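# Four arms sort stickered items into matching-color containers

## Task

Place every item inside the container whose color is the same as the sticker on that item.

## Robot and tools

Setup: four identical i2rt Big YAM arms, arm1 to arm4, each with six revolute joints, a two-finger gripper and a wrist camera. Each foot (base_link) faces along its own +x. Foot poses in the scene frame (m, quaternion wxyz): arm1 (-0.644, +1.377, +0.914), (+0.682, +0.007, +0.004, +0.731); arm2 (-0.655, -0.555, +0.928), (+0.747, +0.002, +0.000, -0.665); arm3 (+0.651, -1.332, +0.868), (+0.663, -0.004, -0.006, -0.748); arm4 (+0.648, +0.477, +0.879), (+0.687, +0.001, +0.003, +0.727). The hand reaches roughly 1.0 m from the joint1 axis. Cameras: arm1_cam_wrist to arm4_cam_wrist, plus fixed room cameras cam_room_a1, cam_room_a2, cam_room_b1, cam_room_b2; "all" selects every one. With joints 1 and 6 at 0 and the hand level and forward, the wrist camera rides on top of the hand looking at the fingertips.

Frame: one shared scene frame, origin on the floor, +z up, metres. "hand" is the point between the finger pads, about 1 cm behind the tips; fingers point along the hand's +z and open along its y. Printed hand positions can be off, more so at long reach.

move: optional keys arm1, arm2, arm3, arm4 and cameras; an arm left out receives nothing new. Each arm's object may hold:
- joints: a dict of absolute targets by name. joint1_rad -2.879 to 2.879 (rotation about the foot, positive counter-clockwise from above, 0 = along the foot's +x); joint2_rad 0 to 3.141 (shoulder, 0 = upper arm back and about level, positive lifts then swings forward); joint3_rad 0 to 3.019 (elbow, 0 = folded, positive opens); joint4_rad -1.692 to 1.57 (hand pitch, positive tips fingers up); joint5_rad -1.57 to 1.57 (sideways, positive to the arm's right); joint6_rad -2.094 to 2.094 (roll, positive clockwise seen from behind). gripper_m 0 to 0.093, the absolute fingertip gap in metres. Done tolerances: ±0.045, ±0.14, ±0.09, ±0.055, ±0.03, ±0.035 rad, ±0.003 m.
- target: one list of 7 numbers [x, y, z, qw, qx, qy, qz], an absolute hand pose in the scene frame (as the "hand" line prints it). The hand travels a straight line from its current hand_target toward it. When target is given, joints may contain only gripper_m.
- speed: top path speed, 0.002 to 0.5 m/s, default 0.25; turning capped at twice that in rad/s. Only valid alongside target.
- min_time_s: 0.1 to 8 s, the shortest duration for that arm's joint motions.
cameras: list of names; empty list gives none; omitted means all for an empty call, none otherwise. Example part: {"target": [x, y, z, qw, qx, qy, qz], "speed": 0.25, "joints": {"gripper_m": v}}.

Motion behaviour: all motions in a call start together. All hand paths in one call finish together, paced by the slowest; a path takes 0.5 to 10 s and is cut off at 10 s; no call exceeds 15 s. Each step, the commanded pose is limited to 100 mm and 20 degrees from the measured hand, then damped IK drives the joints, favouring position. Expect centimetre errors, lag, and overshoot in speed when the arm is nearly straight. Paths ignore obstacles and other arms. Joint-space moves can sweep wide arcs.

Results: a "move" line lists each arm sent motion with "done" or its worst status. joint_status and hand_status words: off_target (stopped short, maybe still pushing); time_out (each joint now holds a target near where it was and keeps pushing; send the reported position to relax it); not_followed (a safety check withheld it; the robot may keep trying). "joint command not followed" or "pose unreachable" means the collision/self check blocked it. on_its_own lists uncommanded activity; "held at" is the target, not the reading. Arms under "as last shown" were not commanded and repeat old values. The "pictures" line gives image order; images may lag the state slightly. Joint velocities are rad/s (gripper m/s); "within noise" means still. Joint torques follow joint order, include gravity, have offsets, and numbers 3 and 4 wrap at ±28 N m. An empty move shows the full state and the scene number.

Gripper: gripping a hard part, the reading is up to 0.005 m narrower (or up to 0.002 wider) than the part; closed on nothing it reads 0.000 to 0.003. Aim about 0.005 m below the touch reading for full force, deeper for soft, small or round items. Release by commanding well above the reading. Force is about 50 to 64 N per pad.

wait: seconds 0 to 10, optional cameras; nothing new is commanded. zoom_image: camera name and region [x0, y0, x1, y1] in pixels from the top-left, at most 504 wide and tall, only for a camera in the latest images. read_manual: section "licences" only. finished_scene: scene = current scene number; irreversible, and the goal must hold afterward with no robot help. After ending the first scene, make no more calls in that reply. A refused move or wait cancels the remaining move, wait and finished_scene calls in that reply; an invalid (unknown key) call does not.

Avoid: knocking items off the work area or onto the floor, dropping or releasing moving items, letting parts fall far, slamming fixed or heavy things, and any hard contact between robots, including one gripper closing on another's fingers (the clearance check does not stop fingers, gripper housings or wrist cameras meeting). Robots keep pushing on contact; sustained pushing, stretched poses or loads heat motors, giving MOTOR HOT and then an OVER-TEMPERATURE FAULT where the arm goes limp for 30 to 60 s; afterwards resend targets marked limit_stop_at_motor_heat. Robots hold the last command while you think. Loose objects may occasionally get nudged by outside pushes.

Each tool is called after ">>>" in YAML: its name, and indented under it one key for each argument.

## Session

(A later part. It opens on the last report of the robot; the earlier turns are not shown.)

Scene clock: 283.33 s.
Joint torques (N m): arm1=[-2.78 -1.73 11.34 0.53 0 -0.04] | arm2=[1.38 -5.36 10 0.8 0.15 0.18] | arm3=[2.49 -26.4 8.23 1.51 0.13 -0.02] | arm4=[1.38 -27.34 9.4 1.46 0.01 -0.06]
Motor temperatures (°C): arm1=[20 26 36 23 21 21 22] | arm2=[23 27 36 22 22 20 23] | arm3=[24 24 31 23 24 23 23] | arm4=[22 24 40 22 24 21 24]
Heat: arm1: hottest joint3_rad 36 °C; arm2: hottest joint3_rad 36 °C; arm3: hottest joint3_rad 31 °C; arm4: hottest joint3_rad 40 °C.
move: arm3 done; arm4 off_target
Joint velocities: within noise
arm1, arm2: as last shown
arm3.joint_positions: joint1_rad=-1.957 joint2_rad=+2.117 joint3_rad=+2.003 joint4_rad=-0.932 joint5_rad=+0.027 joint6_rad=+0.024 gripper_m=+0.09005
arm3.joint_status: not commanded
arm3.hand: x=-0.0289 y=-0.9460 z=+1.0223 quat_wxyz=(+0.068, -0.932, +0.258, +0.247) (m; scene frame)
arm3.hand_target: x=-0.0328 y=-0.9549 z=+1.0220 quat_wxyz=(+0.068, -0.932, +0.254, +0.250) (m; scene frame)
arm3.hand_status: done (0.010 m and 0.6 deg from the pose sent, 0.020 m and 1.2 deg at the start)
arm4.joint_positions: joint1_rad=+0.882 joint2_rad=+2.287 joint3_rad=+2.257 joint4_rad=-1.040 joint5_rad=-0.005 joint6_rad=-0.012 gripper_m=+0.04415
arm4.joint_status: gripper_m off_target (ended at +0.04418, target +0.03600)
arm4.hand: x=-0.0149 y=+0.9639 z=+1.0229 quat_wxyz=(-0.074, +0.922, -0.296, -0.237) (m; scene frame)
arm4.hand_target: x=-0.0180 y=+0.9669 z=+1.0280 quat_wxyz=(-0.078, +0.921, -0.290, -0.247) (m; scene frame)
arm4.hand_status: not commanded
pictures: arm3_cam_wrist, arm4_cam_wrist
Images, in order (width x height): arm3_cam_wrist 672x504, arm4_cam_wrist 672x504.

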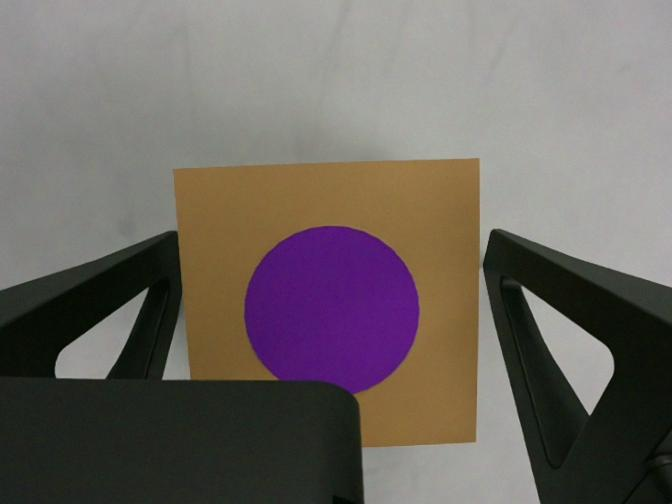

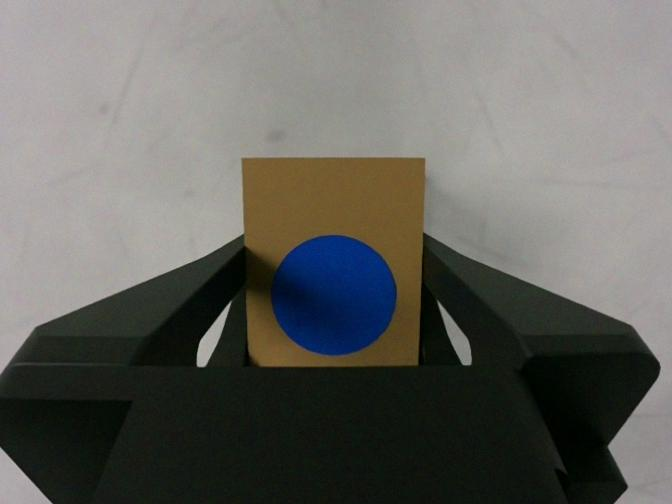

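>>> move:
  arm3: {"target": [-0.0335, -0.955, 1.053, -0.0681, 0.9319, -0.254, -0.2497], "speed": 0.08}
  arm4: {"target": [-0.01, 0.964, 1.10, -0.0778, 0.9212, -0.2905, -0.2468], "speed": 0.12}
  cameras: ["arm3_cam_wrist", "arm4_cam_wrist"]

Scene clock: 303.73 s.
Joint torques (N m): arm1=[-2.08 -1.32 11.22 0.54 -0.05 -0.03] | arm2=[1.26 -5.54 10 0.83 0.15 0.18] | arm3=[2.49 -26.75 13.26 0.29 0.12 -0.02] | arm4=[0.67 -29.22 12.75 0.46 -0.01 -0.08]
Motor temperatures (°C): arm1=[20 25 36 23 21 21 22] | arm2=[23 26 35 22 22 20 23] | arm3=[24 27 31 23 24 23 23] | arm4=[22 25 39 22 24 21 25]
Heat: arm1: hottest joint3_rad 36 °C; arm2: hottest joint3_rad 35 °C; arm3: hottest joint3_rad 31 °C; arm4: hottest joint3_rad 39 °C.
move: arm3 off_target; arm4 off_target
Joint velocities: within noise
arm1, arm2: as last shown
arm3.joint_positions: joint1_rad=-1.957 joint2_rad=+2.110 joint3_rad=+2.003 joint4_rad=-0.977 joint5_rad=+0.027 joint6_rad=+0.026 gripper_m=+0.09005
arm3.joint_status: not commanded
arm3.hand: x=-0.0201 y=-0.9509 z=+1.0221 quat_wxyz=(+0.064, -0.936, +0.260, +0.229) (m; scene frame)
arm3.hand_target: x=-0.0323 y=-0.9556 z=+1.0530 quat_wxyz=(+0.068, -0.932, +0.254, +0.250) (m; scene frame)
arm3.hand_status: off_target (0.034 m and 2.6 deg from the pose sent, 0.032 m and 0.6 deg at the start)
arm4.joint_positions: joint1_rad=+0.882 joint2_rad=+2.279 joint3_rad=+2.348 joint4_rad=-1.182 joint5_rad=-0.005 joint6_rad=-0.012 gripper_m=+0.04415
arm4.joint_status: not commanded
arm4.hand: x=-0.0051 y=+0.9569 z=+1.0584 quat_wxyz=(-0.067, +0.927, -0.297, -0.218) (m; scene frame)
arm4.hand_target: x=-0.0085 y=+0.9628 z=+1.1000 quat_wxyz=(-0.078, +0.921, -0.291, -0.247) (m; scene frame)
arm4.hand_status: off_target (0.042 m and 3.7 deg from the pose sent, 0.077 m and 1.3 deg at the start)
pictures: arm3_cam_wrist, arm4_cam_wrist
Images, in order (width x height): arm3_cam_wrist 672x504, arm4_cam_wrist 672x504.

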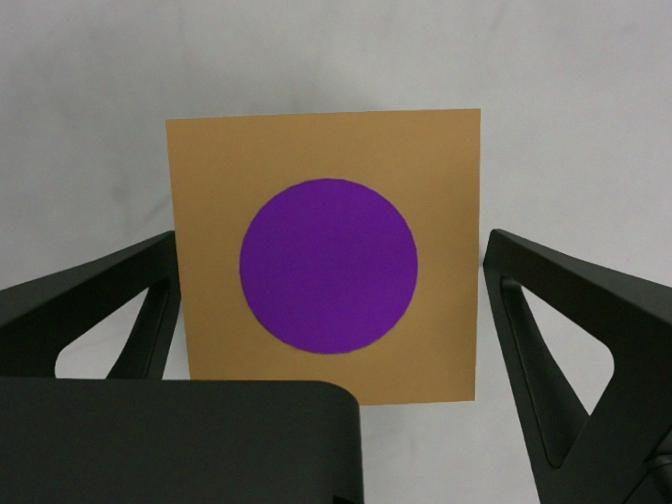

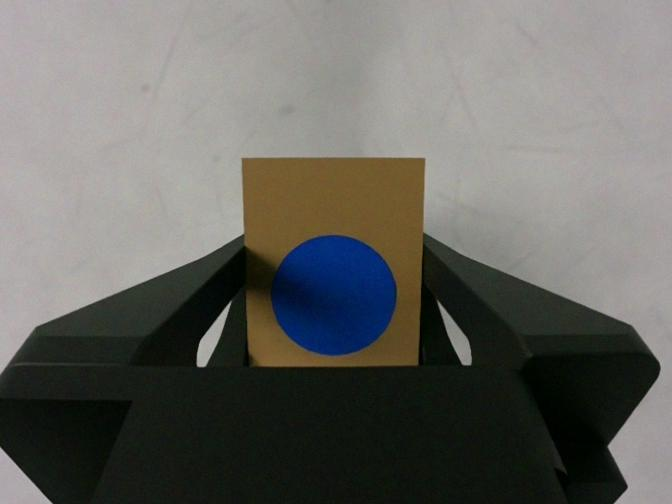

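>>> move:
  arm3: {"target": [-0.035, -0.955, 1.082, -0.0681, 0.9319, -0.254, -0.2497], "speed": 0.08}
  arm4: {"target": [0.404, 0.651, 1.12, -0.0778, 0.9212, -0.2905, -0.2468], "speed": 0.2}
  cameras: ["arm3_cam_wrist", "arm4_cam_wrist"]

Scene clock: 311.30 s.
Joint torques (N m): arm1=[-1.79 -1.26 11.36 0.53 -0.04 0.01] | arm2=[1.14 -5.42 10.03 0.81 0.15 0.19] | arm3=[2.55 -26.46 14.06 0.61 0.14 -0.02] | arm4=[1.32 -2.08 9.37 0.53 0.23 0.14]
Motor temperatures (°C): arm1=[20 25 36 23 21 21 22] | arm2=[23 26 35 22 22 20 23] | arm3=[24 27 32 23 24 23 23] | arm4=[22 26 39 22 24 21 26]
Heat: arm1: hottest joint3_rad 36 °C; arm2: hottest joint3_rad 35 °C; arm3: hottest joint3_rad 32 °C; arm4: hottest joint3_rad 39 °C.
move: arm3 off_target; arm4 done
Joint velocities: within noise
arm1, arm2: as last shown
arm3.joint_positions: joint1_rad=-1.957 joint2_rad=+2.109 joint3_rad=+2.071 joint4_rad=-1.060 joint5_rad=+0.027 joint6_rad=+0.026 gripper_m=+0.09005
arm3.joint_status: not commanded
arm3.hand: x=-0.0187 y=-0.9512 z=+1.0474 quat_wxyz=(+0.062, -0.938, +0.260, +0.222) (m; scene frame)
arm3.hand_target: x=-0.0333 y=-0.9558 z=+1.0820 quat_wxyz=(+0.068, -0.932, +0.254, +0.250) (m; scene frame)
arm3.hand_status: off_target (0.038 m and 3.4 deg from the pose sent, 0.062 m and 2.6 deg at the start)
arm4.joint_positions: joint1_rad=+0.897 joint2_rad=+0.756 joint3_rad=+0.794 joint4_rad=-1.077 joint5_rad=+0.001 joint6_rad=-0.012 gripper_m=+0.04415
arm4.joint_status: not commanded
arm4.hand: x=+0.4046 y=+0.6526 z=+1.1200 quat_wxyz=(-0.080, +0.921, -0.288, -0.251) (m; scene frame)
arm4.hand_target: x=+0.4040 y=+0.6510 z=+1.1200 quat_wxyz=(-0.078, +0.921, -0.290, -0.247) (m; scene frame)
arm4.hand_status: done (0.002 m and 0.6 deg from the pose sent, 0.515 m and 3.7 deg at the start)
pictures: arm3_cam_wrist, arm4_cam_wrist
Images, in order (width x height): arm3_cam_wrist 672x504, arm4_cam_wrist 672x504.

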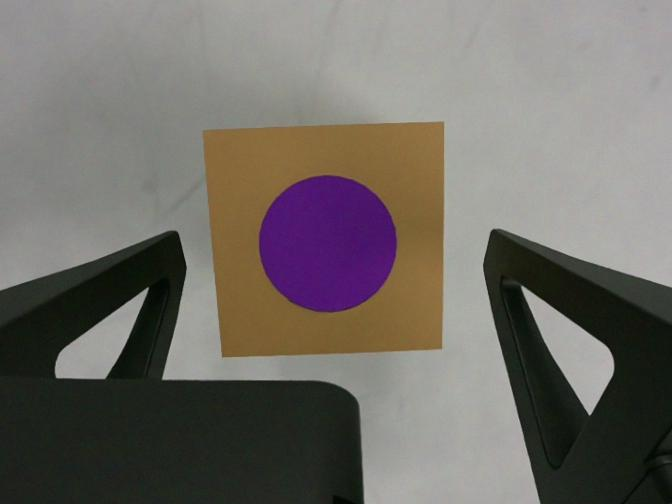

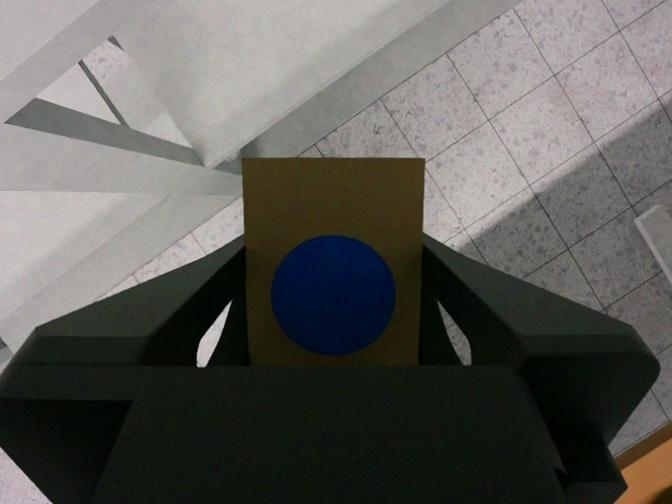

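>>> move:
  arm3: {"target": [-0.036, -0.954, 1.044, -0.0681, 0.9319, -0.254, -0.2497], "speed": 0.08}
  arm4: {"joints": {"joint1_rad": 0.0, "joint2_rad": 0.692, "joint3_rad": 0.85, "joint4_rad": -1.118, "joint5_rad": 0, "joint6_rad": 0}, "min_time_s": 2.5}
  cameras: ["arm3_cam_wrist"]

Scene clock: 324.77 s.
Joint torques (N m): arm1=[-2.84 -1.26 11.48 0.57 -0.1 0] | arm2=[1.26 -5.54 10.04 0.83 0.16 0.18] | arm3=[2.43 -25.35 8.9 1.62 0.13 -0.03] | arm4=[0.73 -3.31 12.89 0.57 0.03 0.15]
Motor temperatures (°C): arm1=[20 25 35 23 21 21 22] | arm2=[23 26 35 22 22 20 23] | arm3=[24 28 34 23 24 23 23] | arm4=[22 26 38 22 24 21 26]
Heat: arm1: hottest joint3_rad 35 °C; arm2: hottest joint3_rad 35 °C; arm3: hottest joint3_rad 34 °C; arm4: hottest joint3_rad 38 °C.
move: arm3 off_target; arm4 done
Joint velocities: within noise
arm1, arm2: as last shown
arm3.joint_positions: joint1_rad=-1.957 joint2_rad=+2.109 joint3_rad=+2.058 joint4_rad=-0.993 joint5_rad=+0.027 joint6_rad=+0.026 gripper_m=+0.09005
arm3.joint_status: not commanded
arm3.hand: x=-0.0288 y=-0.9456 z=+1.0486 quat_wxyz=(+0.069, -0.931, +0.259, +0.247) (m; scene frame)
arm3.hand_target: x=-0.0358 y=-0.9540 z=+1.0439 quat_wxyz=(+0.068, -0.932, +0.254, +0.250) (m; scene frame)
arm3.hand_status: off_target (0.012 m and 0.7 deg from the pose sent, 0.018 m and 3.4 deg at the start)
arm4.joint_positions: joint1_rad=+0.003 joint2_rad=+0.705 joint3_rad=+0.794 joint4_rad=-1.109 joint5_rad=+0.002 joint6_rad=-0.011 gripper_m=+0.04415
arm4.joint_status: all done
arm4.hand: x=+0.6328 y=+0.7654 z=+1.1285 quat_wxyz=(-0.186, +0.704, -0.657, -0.197) (m; scene frame)
arm4.hand_target: x=+0.6331 y=+0.7709 z=+1.1595 quat_wxyz=(-0.204, +0.693, -0.656, -0.219) (m; scene frame)
arm4.hand_status: not commanded
pictures: arm3_cam_wrist
Images, in order (width x height): arm3_cam_wrist 672x504.

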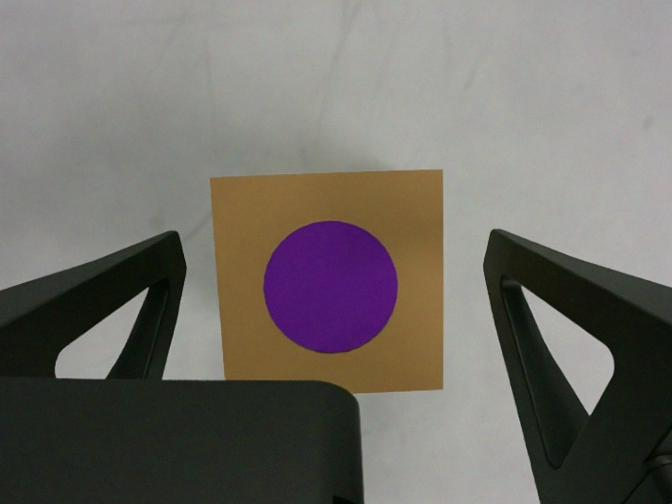

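>>> move:
  arm3: {"target": [-0.035, -0.9545, 1.033, -0.0681, 0.9319, -0.254, -0.2497], "speed": 0.06}
  cameras: []

>>> move:
  arm3: {"joints": {"gripper_m": 0.048}}
  arm4: {"joints": {"joint1_rad": -1.889, "joint2_rad": 1.45, "joint3_rad": 0.72, "joint4_rad": -0.151, "joint5_rad": 0, "joint6_rad": 0}, "min_time_s": 4}
  cameras: ["arm3_cam_wrist", "arm4_cam_wrist"]

Scene clock: 331.63 s.
Joint torques (N m): arm1=[-2.43 -1.44 11.26 0.69 -0.07 -0.04] | arm2=[1.32 -5.48 10.03 0.81 0.15 0.19] | arm3=[2.49 -25.23 8.87 1.62 0.13 -0.03] | arm4=[0.56 -3.49 13.04 0.57 0.02 0.16]
Motor temperatures (°C): arm1=[20 25 35 23 21 21 22] | arm2=[23 26 35 22 22 20 23] | arm3=[24 28 33 23 24 23 23] | arm4=[22 25 38 22 24 21 26]
Heat: arm1: hottest joint3_rad 35 °C; arm2: hottest joint3_rad 35 °C; arm3: hottest joint3_rad 33 °C; arm4: hottest joint3_rad 38 °C.
move: arm3 off_target
Joint velocities: within noise
arm1, arm2, arm4: as last shown
arm3.joint_positions: joint1_rad=-1.957 joint2_rad=+2.109 joint3_rad=+2.028 joint4_rad=-0.964 joint5_rad=+0.027 joint6_rad=+0.026 gripper_m=+0.09005
arm3.joint_status: not commanded
arm3.hand: x=-0.0281 y=-0.9461 z=+1.0374 quat_wxyz=(+0.069, -0.931, +0.259, +0.247) (m; scene frame)
arm3.hand_target: x=-0.0348 y=-0.9545 z=+1.0328 quat_wxyz=(+0.068, -0.932, +0.254, +0.249) (m; scene frame)
arm3.hand_status: off_target (0.012 m and 0.7 deg from the pose sent, 0.019 m and 0.7 deg at the start)
pictures: none
No camera images: "cameras" was empty.

Scene clock: 336.00 s.
Joint torques (N m): arm1=[-3.43 -1.9 11.25 0.51 -0.02 0.01] | arm2=[1.32 -5.48 10 0.84 0.16 0.18] | arm3=[2.49 -25.23 8.84 1.58 0.12 -0.02] | arm4=[1.26 -10.34 7.2 1.73 0.05 0.16]
Motor temperatures (°C): arm1=[20 25 35 23 21 21 22] | arm2=[23 26 35 22 22 20 23] | arm3=[24 28 33 23 24 23 23] | arm4=[22 25 38 22 24 21 26]
Heat: arm1: hottest joint3_rad 35 °C; arm2: hottest joint3_rad 35 °C; arm3: hottest joint3_rad 33 °C; arm4: hottest joint3_rad 38 °C.
move: arm3 off_target; arm4 done
Joint velocities: within noise
arm1.joint_positions: joint1_rad=-2.255 joint2_rad=+0.901 joint3_rad=+0.786 joint4_rad=-1.135 joint5_rad=-0.008 joint6_rad=-0.003 gripper_m=+0.07496
arm1.joint_status: not commanded
arm1.hand: x=-0.3972 y=+1.2058 z=+1.1001 quat_wxyz=(-0.146, -0.297, -0.943, +0.046) (m; scene frame)
arm1.hand_target: x=-0.4000 y=+1.2041 z=+1.1000 quat_wxyz=(-0.141, -0.301, -0.942, +0.045) (m; scene frame)
arm1.hand_status: not commanded
arm2.joint_positions: joint1_rad=+0.919 joint2_rad=+0.933 joint3_rad=+0.775 joint4_rad=-1.106 joint5_rad=+0.001 joint6_rad=-0.010 gripper_m=+0.08993
arm2.joint_status: not commanded
arm2.hand: x=-0.3950 y=-0.7107 z=+1.1068 quat_wxyz=(-0.147, -0.256, -0.954, +0.040) (m; scene frame)
arm2.hand_target: x=-0.4000 y=-0.7061 z=+1.1001 quat_wxyz=(-0.134, -0.260, -0.956, +0.037) (m; scene frame)
arm2.hand_status: not commanded
arm3.joint_positions: joint1_rad=-1.957 joint2_rad=+2.109 joint3_rad=+2.028 joint4_rad=-0.964 joint5_rad=+0.028 joint6_rad=+0.026 gripper_m=+0.05316
arm3.joint_status: gripper_m off_target (ended at +0.05319, target +0.04800)
arm3.hand: x=-0.0282 y=-0.9463 z=+1.0374 quat_wxyz=(+0.069, -0.931, +0.259, +0.247) (m; scene frame)
arm3.hand_target: x=-0.0348 y=-0.9547 z=+1.0328 quat_wxyz=(+0.068, -0.932, +0.254, +0.249) (m; scene frame)
arm3.hand_status: not commanded
arm4.joint_positions: joint1_rad=-1.894 joint2_rad=+1.437 joint3_rad=+0.717 joint4_rad=-0.171 joint5_rad=+0.001 joint6_rad=-0.011 gripper_m=+0.04415
arm4.joint_status: all done
arm4.hand: x=+1.1129 y=+0.3496 z=+0.9476 quat_wxyz=(-0.328, -0.120, -0.936, +0.049) (m; scene frame)
arm4.hand_target: x=+1.1177 y=+0.3513 z=+0.9460 quat_wxyz=(-0.333, -0.122, -0.934, +0.046) (m; scene frame)
arm4.hand_status: not commanded
pictures: arm3_cam_wrist, arm4_cam_wrist
Images, in order (width x height): arm3_cam_wrist 672x504, arm4_cam_wrist 672x504.

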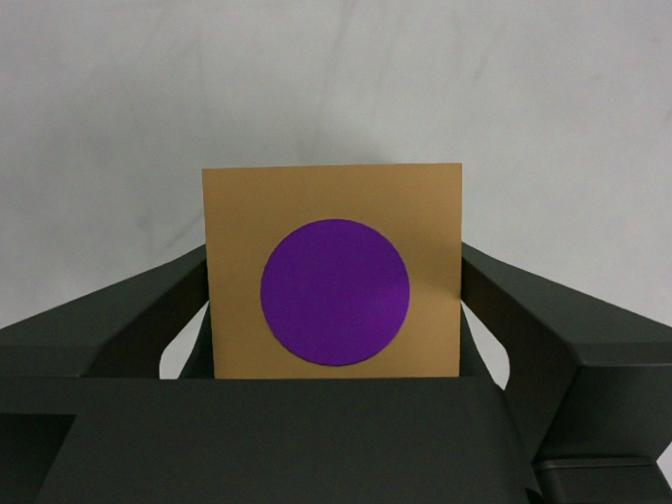

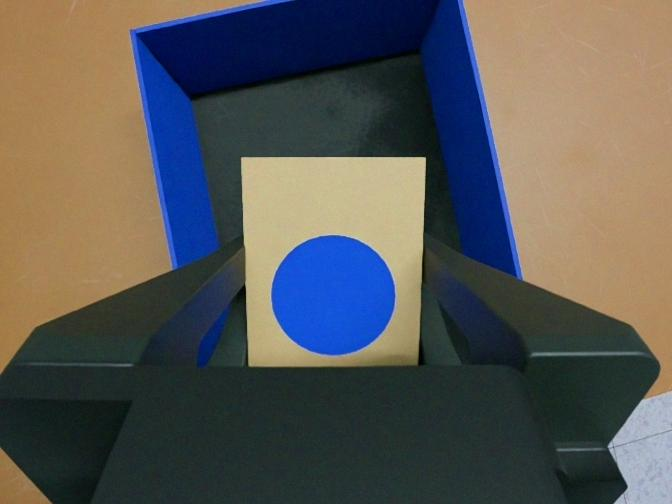

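>>> move:
  arm3: {"target": [-0.025, -0.95, 1.12, -0.0681, 0.9319, -0.254, -0.2497], "speed": 0.12}
  arm4: {"target": [1.127, 0.338, 0.86, -0.2503, -0.0254, -0.9678, 0.0066], "speed": 0.15}
  cameras: ["arm3_cam_wrist", "arm4_cam_wrist"]

Scene clock: 354.70 s.
Joint torques (N m): arm1=[-1.73 -1.44 11.33 0.51 -0.04 0] | arm2=[1.26 -5.48 9.99 0.81 0.15 0.19] | arm3=[1.67 -27.16 14.2 0.66 -0.07 -0.12] | arm4=[0.09 -12.45 8.28 0.43 -0.16 -0.1]
Motor temperatures (°C): arm1=[20 24 35 23 21 21 22] | arm2=[23 25 35 22 22 20 23] | arm3=[24 28 31 23 24 23 24] | arm4=[22 25 37 22 24 21 26]
Heat: arm1: hottest joint3_rad 35 °C; arm2: hottest joint3_rad 35 °C; arm3: hottest joint3_rad 31 °C; arm4: hottest joint3_rad 37 °C.
move: arm3 off_target; arm4 off_target
Joint velocities: within noise
arm1, arm2: as last shown
arm3.joint_positions: joint1_rad=-1.957 joint2_rad=+2.102 joint3_rad=+2.145 joint4_rad=-1.152 joint5_rad=+0.027 joint6_rad=+0.026 gripper_m=+0.05316
arm3.joint_status: not commanded
arm3.hand: x=-0.0151 y=-0.9533 z=+1.0784 quat_wxyz=(+0.061, -0.939, +0.260, +0.217) (m; scene frame)
arm3.hand_target: x=-0.0231 y=-0.9511 z=+1.1199 quat_wxyz=(+0.068, -0.932, +0.254, +0.250) (m; scene frame)
arm3.hand_status: off_target (0.043 m and 4.0 deg from the pose sent, 0.083 m and 0.7 deg at the start)
arm4.joint_positions: joint1_rad=-1.951 joint2_rad=+1.694 joint3_rad=+0.779 joint4_rad=-0.178 joint5_rad=-0.133 joint6_rad=-0.227 gripper_m=+0.04415
arm4.joint_status: not commanded
arm4.hand: x=+1.1121 y=+0.3455 z=+0.8537 quat_wxyz=(-0.242, -0.031, -0.970, +0.004) (m; scene frame)
arm4.hand_target: x=+1.1265 y=+0.3381 z=+0.8604 quat_wxyz=(-0.251, -0.025, -0.968, +0.007) (m; scene frame)
arm4.hand_status: off_target (0.018 m and 1.1 deg from the pose sent, 0.089 m and 15.3 deg at the start)
pictures: arm3_cam_wrist, arm4_cam_wrist
Images, in order (width x height): arm3_cam_wrist 672x504, arm4_cam_wrist 672x504.

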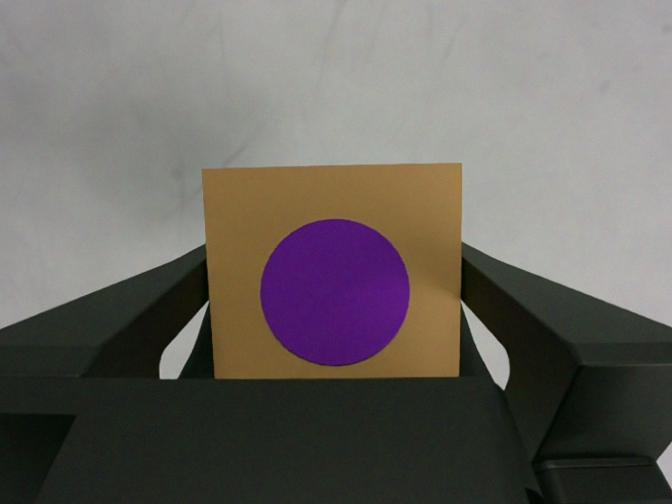

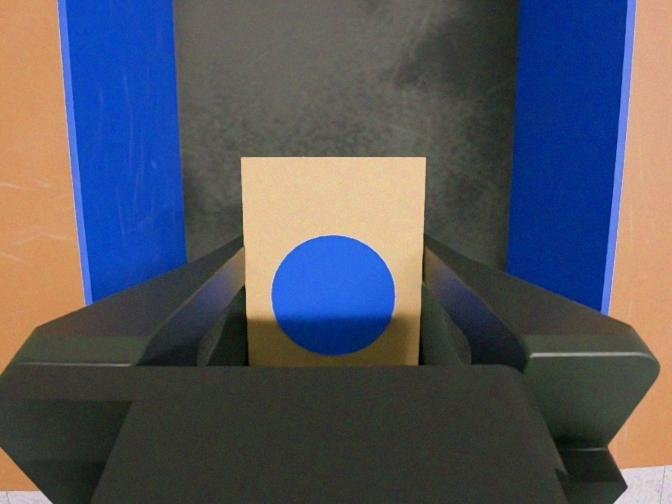

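>>> move:
  arm3: {"target": [0.394, -1.177, 1.12, -0.0681, 0.9319, -0.254, -0.2497], "speed": 0.2}
  arm4: {"target": [1.129, 0.336, 0.768, -0.2503, -0.0254, -0.9678, 0.0066], "speed": 0.12}

>>> move:
  arm3: {"joints": {"joint1_rad": -0.3, "joint2_rad": 0.692, "joint3_rad": 0.9, "joint4_rad": -1.118, "joint5_rad": 0, "joint6_rad": 0}, "min_time_s": 3}
  arm4: {"target": [1.129, 0.336, 0.742, -0.2503, -0.0254, -0.9678, 0.0066], "speed": 0.05}
  cameras: ["arm3_cam_wrist", "arm4_cam_wrist"]

Scene clock: 365.33 s.
Joint torques (N m): arm1=[-2.43 -1.79 11.3 0.65 -0.03 0.01] | arm2=[1.2 -5.48 9.98 0.81 0.15 0.19] | arm3=[0.38 -2.43 9.24 0.81 -0.07 -0.13] | arm4=[0.5 -14.1 6.06 1.32 -0.13 -0.07]
Motor temperatures (°C): arm1=[20 24 35 23 21 21 22] | arm2=[23 25 35 22 22 20 23] | arm3=[24 29 32 23 24 23 24] | arm4=[22 24 36 22 24 21 26]
Heat: arm1: hottest joint3_rad 35 °C; arm2: hottest joint3_rad 35 °C; arm3: hottest joint3_rad 32 °C; arm4: hottest joint3_rad 36 °C.
move: arm3 done; arm4 off_target
Joint velocities: within noise
arm1, arm2: as last shown
arm3.joint_positions: joint1_rad=-1.959 joint2_rad=+0.746 joint3_rad=+0.832 joint4_rad=-1.114 joint5_rad=+0.018 joint6_rad=+0.012 gripper_m=+0.05316
arm3.joint_status: not commanded
arm3.hand: x=+0.3917 y=-1.1797 z=+1.1231 quat_wxyz=(+0.068, -0.931, +0.252, +0.256) (m; scene frame)
arm3.hand_target: x=+0.3940 y=-1.1771 z=+1.1200 quat_wxyz=(+0.068, -0.932, +0.254, +0.250) (m; scene frame)
arm3.hand_status: done (0.005 m and 0.7 deg from the pose sent, 0.468 m and 4.0 deg at the start)
arm4.joint_positions: joint1_rad=-1.951 joint2_rad=+1.937 joint3_rad=+0.779 joint4_rad=+0.051 joint5_rad=-0.134 joint6_rad=-0.229 gripper_m=+0.04415
arm4.joint_status: not commanded
arm4.hand: x=+1.1140 y=+0.3444 z=+0.7670 quat_wxyz=(-0.236, -0.030, -0.971, +0.002) (m; scene frame)
arm4.hand_target: x=+1.1285 y=+0.3360 z=+0.7686 quat_wxyz=(-0.250, -0.025, -0.968, +0.007) (m; scene frame)
arm4.hand_status: off_target (0.017 m and 1.8 deg from the pose sent, 0.088 m and 1.2 deg at the start)
pictures: none

Scene clock: 368.67 s.
Joint torques (N m): arm1=[-2.37 -2.02 11.38 0.4 -0.02 0.03] | arm2=[1.32 -5.48 10 0.79 0.16 0.19] | arm3=[1.79 -2.84 14.67 0.96 -0.01 -0.12] | arm4=[-0.03 -13.51 5.31 1.26 -0.13 -0.05]
Motor temperatures (°C): arm1=[20 24 35 23 21 21 22] | arm2=[23 25 35 22 22 20 23] | arm3=[24 29 32 23 24 23 24] | arm4=[22 24 36 22 24 21 26]
Heat: arm1: hottest joint3_rad 35 °C; arm2: hottest joint3_rad 35 °C; arm3: hottest joint3_rad 32 °C; arm4: hottest joint3_rad 36 °C.
move: arm3 done; arm4 off_target
Joint velocities: within noise
arm1, arm2: as last shown
arm3.joint_positions: joint1_rad=-0.309 joint2_rad=+0.702 joint3_rad=+0.838 joint4_rad=-1.114 joint5_rad=+0.001 joint6_rad=+0.007 gripper_m=+0.05309
arm3.joint_status: all done
arm3.hand: x=+0.5278 y=-1.5944 z=+1.1439 quat_wxyz=(-0.164, -0.806, -0.512, +0.248) (m; scene frame)
arm3.hand_target: x=+0.5278 y=-1.6005 z=+1.1785 quat_wxyz=(-0.182, -0.793, -0.512, +0.275) (m; scene frame)
arm3.hand_status: not commanded
arm4.joint_positions: joint1_rad=-1.951 joint2_rad=+2.003 joint3_rad=+0.793 joint4_rad=+0.120 joint5_rad=-0.134 joint6_rad=-0.232 gripper_m=+0.04415
arm4.joint_status: not commanded
arm4.hand: x=+1.1202 y=+0.3423 z=+0.7475 quat_wxyz=(-0.244, -0.028, -0.969, +0.004) (m; scene frame)
arm4.hand_target: x=+1.1285 y=+0.3361 z=+0.7422 quat_wxyz=(-0.250, -0.026, -0.968, +0.007) (m; scene frame)
arm4.hand_status: off_target (0.012 m and 0.8 deg from the pose sent, 0.030 m and 1.8 deg at the start)
pictures: arm3_cam_wrist, arm4_cam_wrist
Images, in order (width x height): arm3_cam_wrist 672x504, arm4_cam_wrist 672x504.

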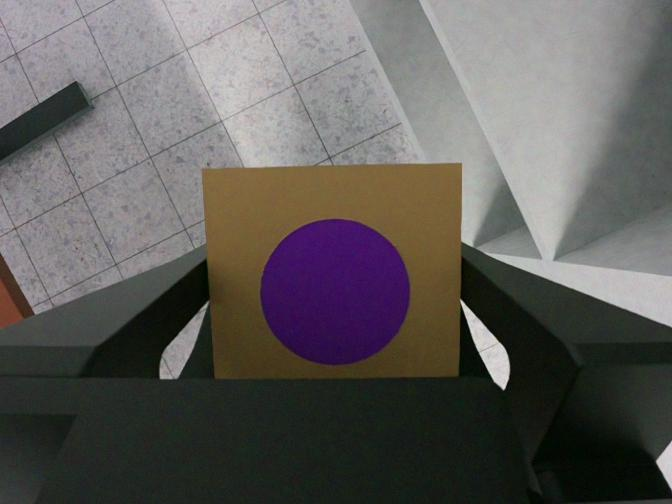

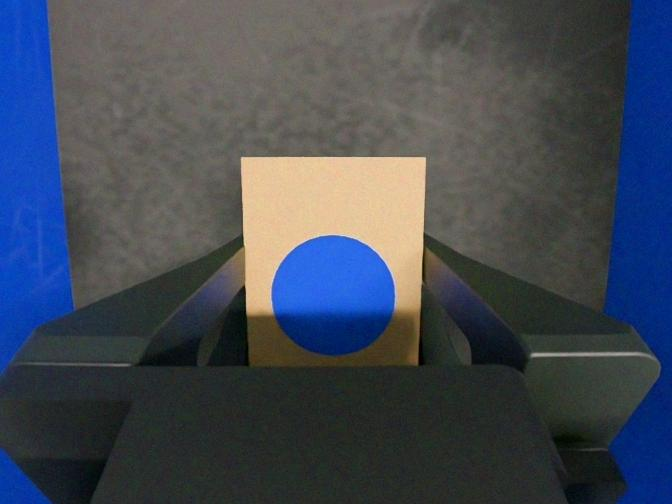

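>>> move:
  arm3: {"joints": {"joint1_rad": 1.789, "joint2_rad": 1.587, "joint3_rad": 1.006, "joint4_rad": -0.466, "joint5_rad": 0, "joint6_rad": 0}, "min_time_s": 4}
  arm4: {"target": [1.129, 0.336, 0.722, -0.2503, -0.0254, -0.9678, 0.0066], "speed": 0.04}
  cameras: ["arm3_cam_wrist", "arm4_cam_wrist"]

Scene clock: 377.00 s.
Joint torques (N m): arm1=[-2.78 -0.56 11.34 0.57 -0.06 0.02] | arm2=[1.2 -5.48 10 0.81 0.15 0.19] | arm3=[0.91 -14.27 11.88 1.59 0.07 -0.11] | arm4=[-0.15 -10.75 4.6 1.1 -0.04 -0.03]
Motor temperatures (°C): arm1=[20 24 35 23 21 21 22] | arm2=[23 25 35 22 22 20 23] | arm3=[24 28 33 23 24 23 24] | arm4=[22 24 35 22 24 21 26]
Heat: arm1: hottest joint3_rad 35 °C; arm2: hottest joint3_rad 35 °C; arm3: hottest joint3_rad 33 °C; arm4: hottest joint3_rad 35 °C.
move: arm3 done; arm4 off_target
Joint velocities: within noise
arm1, arm2: as last shown
arm3.joint_positions: joint1_rad=+1.792 joint2_rad=+1.584 joint3_rad=+0.955 joint4_rad=-0.482 joint5_rad=-0.001 joint6_rad=+0.007 gripper_m=+0.05300
arm3.joint_status: all done
arm3.hand: x=+1.1618 y=-1.2798 z=+0.9284 quat_wxyz=(-0.227, +0.047, -0.973, -0.006) (m; scene frame)
arm3.hand_target: x=+1.1875 y=-1.2784 z=+0.9510 quat_wxyz=(-0.259, +0.049, -0.965, -0.006) (m; scene frame)
arm3.hand_status: not commanded
arm4.joint_positions: joint1_rad=-1.951 joint2_rad=+2.023 joint3_rad=+0.809 joint4_rad=+0.175 joint5_rad=-0.137 joint6_rad=-0.232 gripper_m=+0.04415
arm4.joint_status: not commanded
arm4.hand: x=+1.1351 y=+0.3377 z=+0.7486 quat_wxyz=(-0.268, -0.026, -0.963, +0.010) (m; scene frame)
arm4.hand_target: x=+1.1276 y=+0.3366 z=+0.7234 quat_wxyz=(-0.250, -0.025, -0.968, +0.007) (m; scene frame)
arm4.hand_status: off_target (0.027 m and 2.1 deg from the pose sent, 0.028 m and 0.8 deg at the start)
pictures: arm3_cam_wrist, arm4_cam_wrist
Images, in order (width x height): arm3_cam_wrist 672x504, arm4_cam_wrist 672x504.

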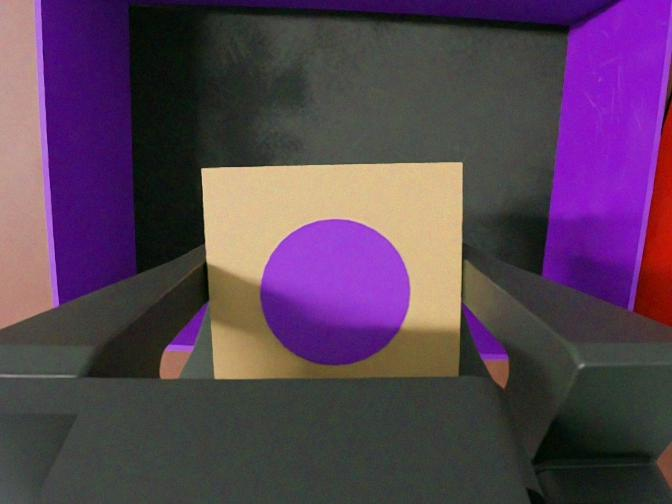

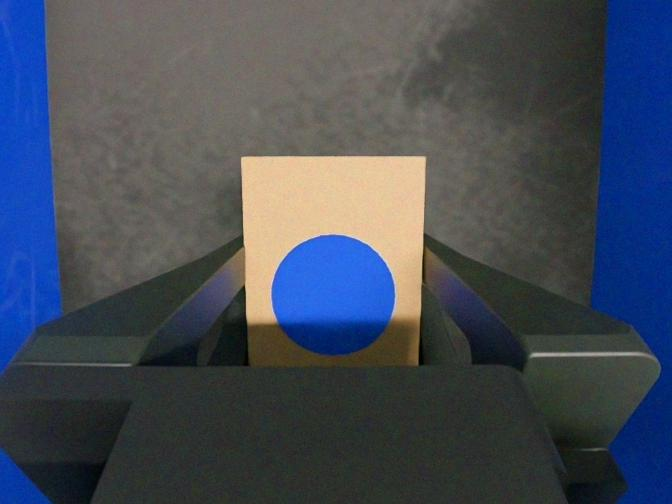

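>>> move:
  arm3: {"target": [1.212, -1.279, 0.85, -0.2586, 0.0337, -0.9653, -0.009], "speed": 0.15}
  arm4: {"target": [1.129, 0.336, 0.747, -0.2503, -0.0254, -0.9678, 0.0066], "speed": 0.05}
  cameras: ["arm3_cam_wrist", "arm4_cam_wrist"]

Scene clock: 388.03 s.
Joint torques (N m): arm1=[-2.02 -1.08 11.33 0.42 -0.06 -0.01] | arm2=[1.26 -5.54 9.98 0.81 0.15 0.19] | arm3=[0.73 -16.56 9.1 1.59 0.08 0.03] | arm4=[0.03 -16.85 3.84 0.25 -0.03 -0.08]
Motor temperatures (°C): arm1=[20 24 35 23 21 21 21] | arm2=[23 25 35 22 22 20 23] | arm3=[24 28 34 23 24 23 24] | arm4=[22 24 34 22 24 21 27]
Heat: arm1: hottest joint3_rad 35 °C; arm2: hottest joint3_rad 35 °C; arm3: hottest joint3_rad 34 °C; arm4: hottest joint3_rad 34 °C.
move: arm3 off_target; arm4 done
Joint velocities: within noise
arm1, arm2: as last shown
arm3.joint_positions: joint1_rad=+1.792 joint2_rad=+1.823 joint3_rad=+0.955 joint4_rad=-0.231 joint5_rad=-0.001 joint6_rad=+0.021 gripper_m=+0.05301
arm3.joint_status: not commanded
arm3.hand: x=+1.1898 y=-1.2783 z=+0.8350 quat_wxyz=(-0.233, +0.040, -0.972, -0.008) (m; scene frame)
arm3.hand_target: x=+1.2110 y=-1.2791 z=+0.8506 quat_wxyz=(-0.259, +0.034, -0.965, -0.009) (m; scene frame)
arm3.hand_status: off_target (0.027 m and 3.1 deg from the pose sent, 0.093 m and 4.0 deg at the start)
arm4.joint_positions: joint1_rad=-1.951 joint2_rad=+2.017 joint3_rad=+0.813 joint4_rad=+0.143 joint5_rad=-0.137 joint6_rad=-0.232 gripper_m=+0.04415
arm4.joint_status: not commanded
arm4.hand: x=+1.1320 y=+0.3387 z=+0.7483 quat_wxyz=(-0.257, -0.027, -0.966, +0.007) (m; scene frame)
arm4.hand_target: x=+1.1289 y=+0.3360 z=+0.7470 quat_wxyz=(-0.250, -0.026, -0.968, +0.007) (m; scene frame)
arm4.hand_status: done (0.004 m and 0.9 deg from the pose sent, 0.007 m and 2.1 deg at the start)
pictures: arm3_cam_wrist, arm4_cam_wrist
Images, in order (width x height): arm3_cam_wrist 672x504, arm4_cam_wrist 672x504.

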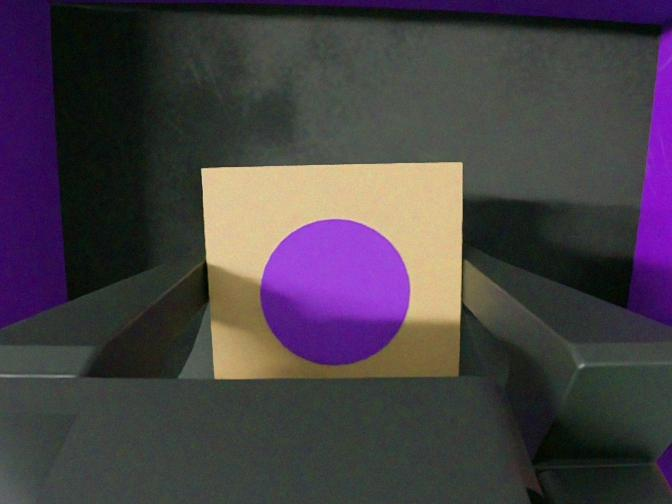

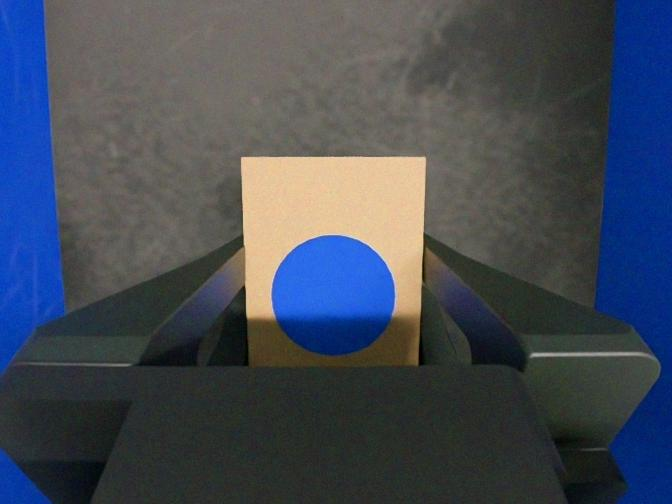

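>>> move:
  arm3: {"target": [1.214, -1.279, 0.805, -0.2838, 0.0335, -0.9582, -0.0099], "speed": 0.1}
  arm4: {"joints": {"gripper_m": 0.09}}

>>> move:
  arm3: {"target": [1.212, -1.279, 0.782, -0.2838, 0.0335, -0.9582, -0.0099], "speed": 0.04}
  arm4: {"target": [1.115, 0.337, 0.95, -0.2503, -0.0254, -0.9678, 0.0066], "speed": 0.15}
  cameras: ["arm3_cam_wrist", "arm4_cam_wrist"]

Scene clock: 395.80 s.
Joint torques (N m): arm1=[-2.43 -1.44 11.33 0.32 -0.08 0.02] | arm2=[1.32 -5.42 9.99 0.83 0.15 0.19] | arm3=[0.79 -17.26 5.52 1.81 0.15 0.04] | arm4=[-0.03 -16.38 3.79 0.46 -0.04 -0.08]
Motor temperatures (°C): arm1=[20 24 35 23 21 21 21] | arm2=[23 25 35 22 22 20 23] | arm3=[24 27 33 23 24 23 24] | arm4=[22 24 33 22 24 21 27]
Heat: arm1: hottest joint3_rad 35 °C; arm2: hottest joint3_rad 35 °C; arm3: hottest joint3_rad 33 °C; arm4: hottest joint3_rad 33 °C.
move: arm3 done; arm4 done
Joint velocities: within noise
arm1, arm2: as last shown
arm3.joint_positions: joint1_rad=+1.792 joint2_rad=+1.923 joint3_rad=+0.949 joint4_rad=-0.036 joint5_rad=+0.000 joint6_rad=+0.022 gripper_m=+0.05301
arm3.joint_status: not commanded
arm3.hand: x=+1.2109 y=-1.2768 z=+0.8038 quat_wxyz=(-0.276, +0.039, -0.960, -0.010) (m; scene frame)
arm3.hand_target: x=+1.2139 y=-1.2790 z=+0.8049 quat_wxyz=(-0.284, +0.033, -0.958, -0.010) (m; scene frame)
arm3.hand_status: done (0.004 m and 1.1 deg from the pose sent, 0.039 m and 6.0 deg at the start)
arm4.joint_positions: joint1_rad=-1.951 joint2_rad=+2.017 joint3_rad=+0.813 joint4_rad=+0.134 joint5_rad=-0.137 joint6_rad=-0.232 gripper_m=+0.08992
arm4.joint_status: all done
arm4.hand: x=+1.1302 y=+0.3392 z=+0.7473 quat_wxyz=(-0.254, -0.027, -0.967, +0.006) (m; scene frame)
arm4.hand_target: x=+1.1288 y=+0.3360 z=+0.7470 quat_wxyz=(-0.250, -0.026, -0.968, +0.007) (m; scene frame)
arm4.hand_status: not commanded
pictures: none

Scene clock: 397.83 s.
Joint torques (N m): arm1=[-2.67 -1.85 11.3 0.5 -0.01 0.01] | arm2=[1.26 -5.42 9.99 0.8 0.16 0.18] | arm3=[0.73 -16.5 4.97 1.84 0.15 0.03] | arm4=[-0.21 -12.69 9.76 0.42 -0.17 -0.1]
Motor temperatures (°C): arm1=[20 24 35 23 21 21 21] | arm2=[23 25 35 22 22 20 23] | arm3=[24 27 33 23 24 23 24] | arm4=[22 24 33 22 24 21 26]
Heat: arm1: hottest joint3_rad 35 °C; arm2: hottest joint3_rad 35 °C; arm3: hottest joint3_rad 33 °C; arm4: hottest joint3_rad 33 °C.
move: arm3 done; arm4 off_target
Joint velocities: within noise
arm1, arm2: as last shown
arm3.joint_positions: joint1_rad=+1.792 joint2_rad=+1.966 joint3_rad=+0.945 joint4_rad=+0.024 joint5_rad=+0.001 joint6_rad=+0.023 gripper_m=+0.05301
arm3.joint_status: not commanded
arm3.hand: x=+1.2128 y=-1.2770 z=+0.7872 quat_wxyz=(-0.283, +0.039, -0.958, -0.010) (m; scene frame)
arm3.hand_target: x=+1.2119 y=-1.2790 z=+0.7820 quat_wxyz=(-0.284, +0.034, -0.958, -0.010) (m; scene frame)
arm3.hand_status: done (0.006 m and 0.6 deg from the pose sent, 0.022 m and 1.1 deg at the start)
arm4.joint_positions: joint1_rad=-1.962 joint2_rad=+1.498 joint3_rad=+0.831 joint4_rad=-0.443 joint5_rad=-0.139 joint6_rad=-0.239 gripper_m=+0.08992
arm4.joint_status: not commanded
arm4.hand: x=+1.1014 y=+0.3449 z=+0.9337 quat_wxyz=(-0.236, -0.030, -0.971, +0.001) (m; scene frame)
arm4.hand_target: x=+1.1144 y=+0.3371 z=+0.9503 quat_wxyz=(-0.251, -0.026, -0.968, +0.007) (m; scene frame)
arm4.hand_status: off_target (0.023 m and 1.9 deg from the pose sent, 0.203 m and 0.5 deg at the start)
pictures: arm3_cam_wrist, arm4_cam_wrist
Images, in order (width x height): arm3_cam_wrist 672x504, arm4_cam_wrist 672x504.

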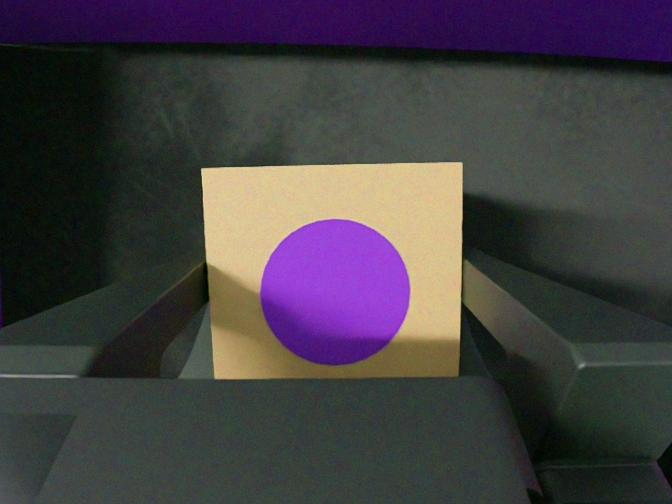

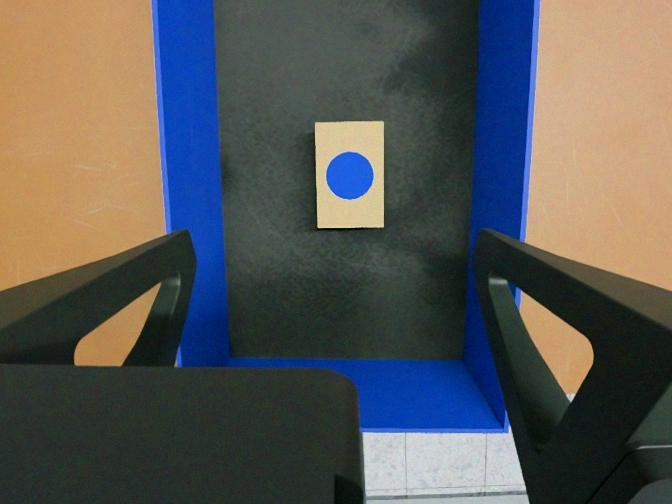

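>>> move:
  arm3: {"target": [1.212, -1.279, 0.762, -0.2588, 0.0337, -0.9653, -0.009], "speed": 0.04}

>>> move:
  arm3: {"target": [1.212, -1.279, 0.748, -0.2588, 0.0337, -0.9653, -0.009], "speed": 0.04}

Scene clock: 402.33 s.
Joint torques (N m): arm1=[-3.14 -2.2 11.36 0.59 -0.07 -0.01] | arm2=[1.32 -5.48 9.99 0.8 0.15 0.18] | arm3=[0.85 -16.73 7.45 0.72 0.09 0.01] | arm4=[0.32 -13.27 9.61 0.51 -0.19 -0.07]
Motor temperatures (°C): arm1=[20 24 35 23 21 21 21] | arm2=[23 25 35 22 22 20 23] | arm3=[24 27 32 23 24 23 24] | arm4=[22 24 34 22 24 21 26]
Heat: arm1: hottest joint3_rad 35 °C; arm2: hottest joint3_rad 35 °C; arm3: hottest joint3_rad 32 °C; arm4: hottest joint3_rad 34 °C.
move: arm3 off_target
Joint velocities: within noise
arm1.joint_positions: joint1_rad=-2.255 joint2_rad=+0.901 joint3_rad=+0.786 joint4_rad=-1.135 joint5_rad=-0.008 joint6_rad=-0.003 gripper_m=+0.07496
arm1.joint_status: not commanded
arm1.hand: x=-0.3972 y=+1.2058 z=+1.1001 quat_wxyz=(-0.146, -0.297, -0.943, +0.046) (m; scene frame)
arm1.hand_target: x=-0.4000 y=+1.2041 z=+1.1000 quat_wxyz=(-0.141, -0.301, -0.942, +0.045) (m; scene frame)
arm1.hand_status: not commanded
arm2.joint_positions: joint1_rad=+0.919 joint2_rad=+0.933 joint3_rad=+0.775 joint4_rad=-1.106 joint5_rad=+0.001 joint6_rad=-0.010 gripper_m=+0.08993
arm2.joint_status: not commanded
arm2.hand: x=-0.3950 y=-0.7107 z=+1.1068 quat_wxyz=(-0.147, -0.256, -0.954, +0.040) (m; scene frame)
arm2.hand_target: x=-0.4000 y=-0.7061 z=+1.1001 quat_wxyz=(-0.134, -0.260, -0.956, +0.037) (m; scene frame)
arm2.hand_status: not commanded
arm3.joint_positions: joint1_rad=+1.792 joint2_rad=+2.015 joint3_rad=+0.945 joint4_rad=+0.008 joint5_rad=+0.001 joint6_rad=+0.024 gripper_m=+0.05301
arm3.joint_status: not commanded
arm3.hand: x=+1.1985 y=-1.2788 z=+0.7587 quat_wxyz=(-0.251, +0.039, -0.967, -0.008) (m; scene frame)
arm3.hand_target: x=+1.2116 y=-1.2791 z=+0.7622 quat_wxyz=(-0.259, +0.034, -0.965, -0.009) (m; scene frame)
arm3.hand_status: off_target (0.014 m and 1.0 deg from the pose sent, 0.025 m and 2.9 deg at the start)
arm4: as last shown
pictures: none

Scene clock: 403.30 s.
Joint torques (N m): arm1=[-2.9 -1.96 11.34 0.53 -0.07 -0.01] | arm2=[1.38 -5.48 9.99 0.81 0.16 0.19] | arm3=[0.91 -14.62 7.05 1.47 0.1 0.01] | arm4=[0.67 -12.98 9.7 0.42 -0.16 -0.1]
Motor temperatures (°C): arm1=[20 24 35 23 21 21 21] | arm2=[23 25 35 22 22 20 23] | arm3=[24 27 32 23 24 23 24] | arm4=[22 24 34 22 24 21 26]
Heat: arm1: hottest joint3_rad 35 °C; arm2: hottest joint3_rad 35 °C; arm3: hottest joint3_rad 32 °C; arm4: hottest joint3_rad 34 °C.
move: arm3 off_target
Joint velocities: within noise
arm1, arm2, arm4: as last shown
arm3.joint_positions: joint1_rad=+1.792 joint2_rad=+2.025 joint3_rad=+0.952 joint4_rad=+0.025 joint5_rad=+0.001 joint6_rad=+0.025 gripper_m=+0.05301
arm3.joint_status: not commanded
arm3.hand: x=+1.2038 y=-1.2783 z=+0.7581 quat_wxyz=(-0.258, +0.038, -0.965, -0.009) (m; scene frame)
arm3.hand_target: x=+1.2113 y=-1.2791 z=+0.7481 quat_wxyz=(-0.259, +0.034, -0.965, -0.009) (m; scene frame)
arm3.hand_status: off_target (0.013 m and 0.5 deg from the pose sent, 0.017 m and 1.0 deg at the start)
pictures: none

>>> move:
  arm3: {"target": [1.2085, -1.279, 0.76, -0.2588, 0.0337, -0.9653, -0.009], "speed": 0.05}

>>> move:
  arm3: {"joints": {"gripper_m": 0.09}}

>>> move:
  arm3: {"target": [1.195, -1.279, 0.95, -0.2588, 0.0337, -0.9653, -0.009], "speed": 0.15}
  cameras: ["arm3_cam_wrist", "cam_room_a1", "cam_room_a2"]

Scene clock: 410.70 s.
Joint torques (N m): arm1=[-2.26 -1.67 11.26 0.54 -0.03 0.02] | arm2=[1.26 -5.6 10.02 0.8 0.16 0.17] | arm3=[0.79 -17.67 6.04 0.55 0.1 0.02] | arm4=[0.32 -12.75 9.74 0.34 -0.16 -0.09]
Motor temperatures (°C): arm1=[20 24 35 23 21 21 21] | arm2=[23 25 35 22 22 20 23] | arm3=[24 27 32 23 24 23 25] | arm4=[22 24 35 22 24 21 26]
Heat: arm1: hottest joint3_rad 35 °C; arm2: hottest joint3_rad 35 °C; arm3: hottest joint3_rad 32 °C; arm4: hottest joint3_rad 35 °C.
move: arm3 done
Joint velocities: within noise
arm1, arm2, arm4: as last shown
arm3.joint_positions: joint1_rad=+1.792 joint2_rad=+2.024 joint3_rad=+0.952 joint4_rad=+0.024 joint5_rad=+0.001 joint6_rad=+0.025 gripper_m=+0.05301
arm3.joint_status: not commanded
arm3.hand: x=+1.2038 y=-1.2783 z=+0.7582 quat_wxyz=(-0.258, +0.038, -0.965, -0.009) (m; scene frame)
arm3.hand_target: x=+1.2084 y=-1.2790 z=+0.7600 quat_wxyz=(-0.259, +0.034, -0.965, -0.009) (m; scene frame)
arm3.hand_status: done (0.005 m and 0.5 deg from the pose sent, 0.005 m and 0.5 deg at the start)
pictures: none

Scene clock: 411.27 s.
Joint torques (N m): arm1=[-2.78 -1.67 11.37 0.54 -0.07 -0.05] | arm2=[1.38 -5.66 9.98 0.84 0.15 0.18] | arm3=[1.03 -17.85 6.01 0.7 0.11 0.01] | arm4=[0.15 -12.86 9.8 0.4 -0.16 -0.12]
Motor temperatures (°C): arm1=[20 24 35 23 21 21 21] | arm2=[23 25 35 22 22 20 23] | arm3=[24 27 32 23 24 23 24] | arm4=[22 24 35 22 24 21 26]
Heat: arm1: hottest joint3_rad 35 °C; arm2: hottest joint3_rad 35 °C; arm3: hottest joint3_rad 32 °C; arm4: hottest joint3_rad 35 °C.
move: arm3 done
Joint velocities: within noise
arm1, arm2, arm4: as last shown
arm3.joint_positions: joint1_rad=+1.792 joint2_rad=+2.024 joint3_rad=+0.952 joint4_rad=+0.021 joint5_rad=+0.001 joint6_rad=+0.025 gripper_m=+0.08996
arm3.joint_status: all done
arm3.hand: x=+1.2030 y=-1.2783 z=+0.7578 quat_wxyz=(-0.257, +0.038, -0.966, -0.009) (m; scene frame)
arm3.hand_target: x=+1.2084 y=-1.2790 z=+0.7600 quat_wxyz=(-0.259, +0.034, -0.965, -0.009) (m; scene frame)
arm3.hand_status: not commanded
pictures: none

Scene clock: 413.20 s.
Joint torques (N m): arm1=[-2.61 -1.55 11.45 0.68 -0.03 0] | arm2=[1.32 -5.42 9.96 0.83 0.15 0.18] | arm3=[0.79 -15.09 11.07 0.65 0.05 -0.02] | arm4=[0.09 -12.75 9.7 0.35 -0.13 -0.11]
Motor temperatures (°C): arm1=[20 24 35 23 21 21 21] | arm2=[23 25 35 22 22 20 23] | arm3=[24 27 32 23 24 23 24] | arm4=[22 24 35 22 24 21 26]
Heat: arm1: hottest joint3_rad 35 °C; arm2: hottest joint3_rad 35 °C; arm3: hottest joint3_rad 32 °C; arm4: hottest joint3_rad 35 °C.
move: arm3 off_target
Joint velocities: within noise
arm1, arm2, arm4: as last shown
arm3.joint_positions: joint1_rad=+1.792 joint2_rad=+1.606 joint3_rad=+0.984 joint4_rad=-0.460 joint5_rad=+0.001 joint6_rad=+0.025 gripper_m=+0.08996
arm3.joint_status: not commanded
arm3.hand: x=+1.1781 y=-1.2784 z=+0.9324 quat_wxyz=(-0.242, +0.038, -0.970, -0.008) (m; scene frame)
arm3.hand_target: x=+1.1943 y=-1.2791 z=+0.9505 quat_wxyz=(-0.259, +0.034, -0.965, -0.009) (m; scene frame)
arm3.hand_status: off_target (0.024 m and 2.1 deg from the pose sent, 0.192 m and 0.5 deg at the start)
pictures: arm3_cam_wrist, cam_room_a1, cam_room_a2
Images, in order (width x height): arm3_cam_wrist 672x504, cam_room_a1 672x504, cam_room_a2 672x504.

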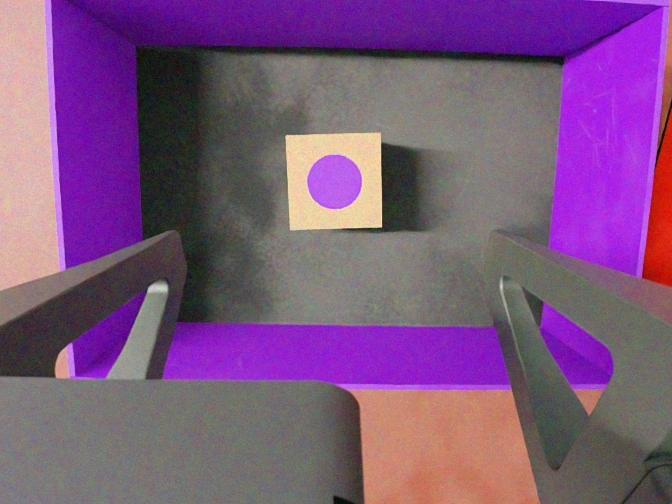

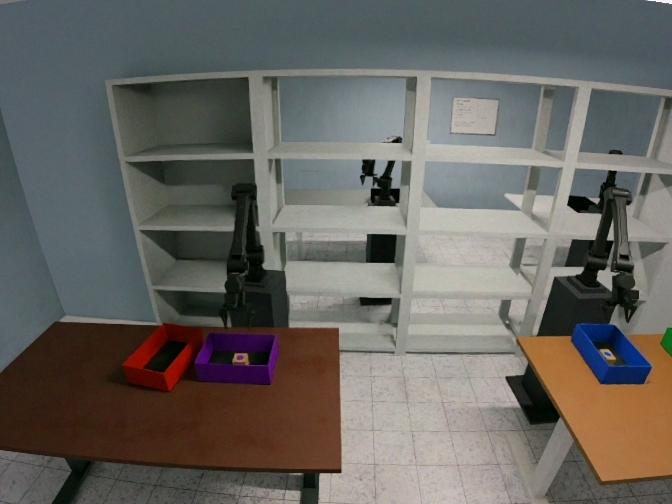

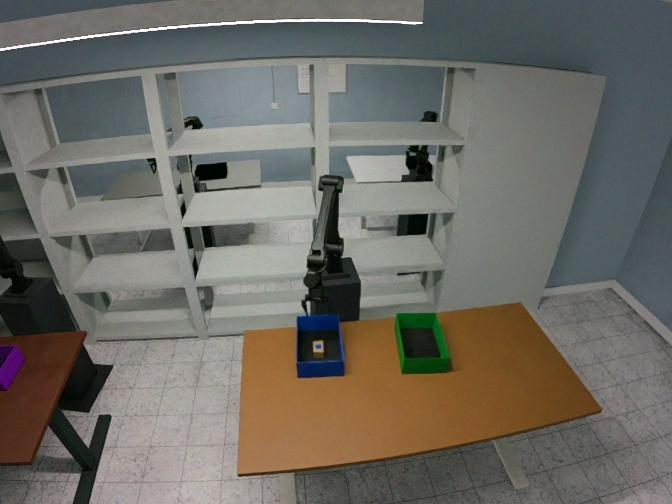

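>>> finished_scene:
  scene: 2

The scene is finished: the task was done.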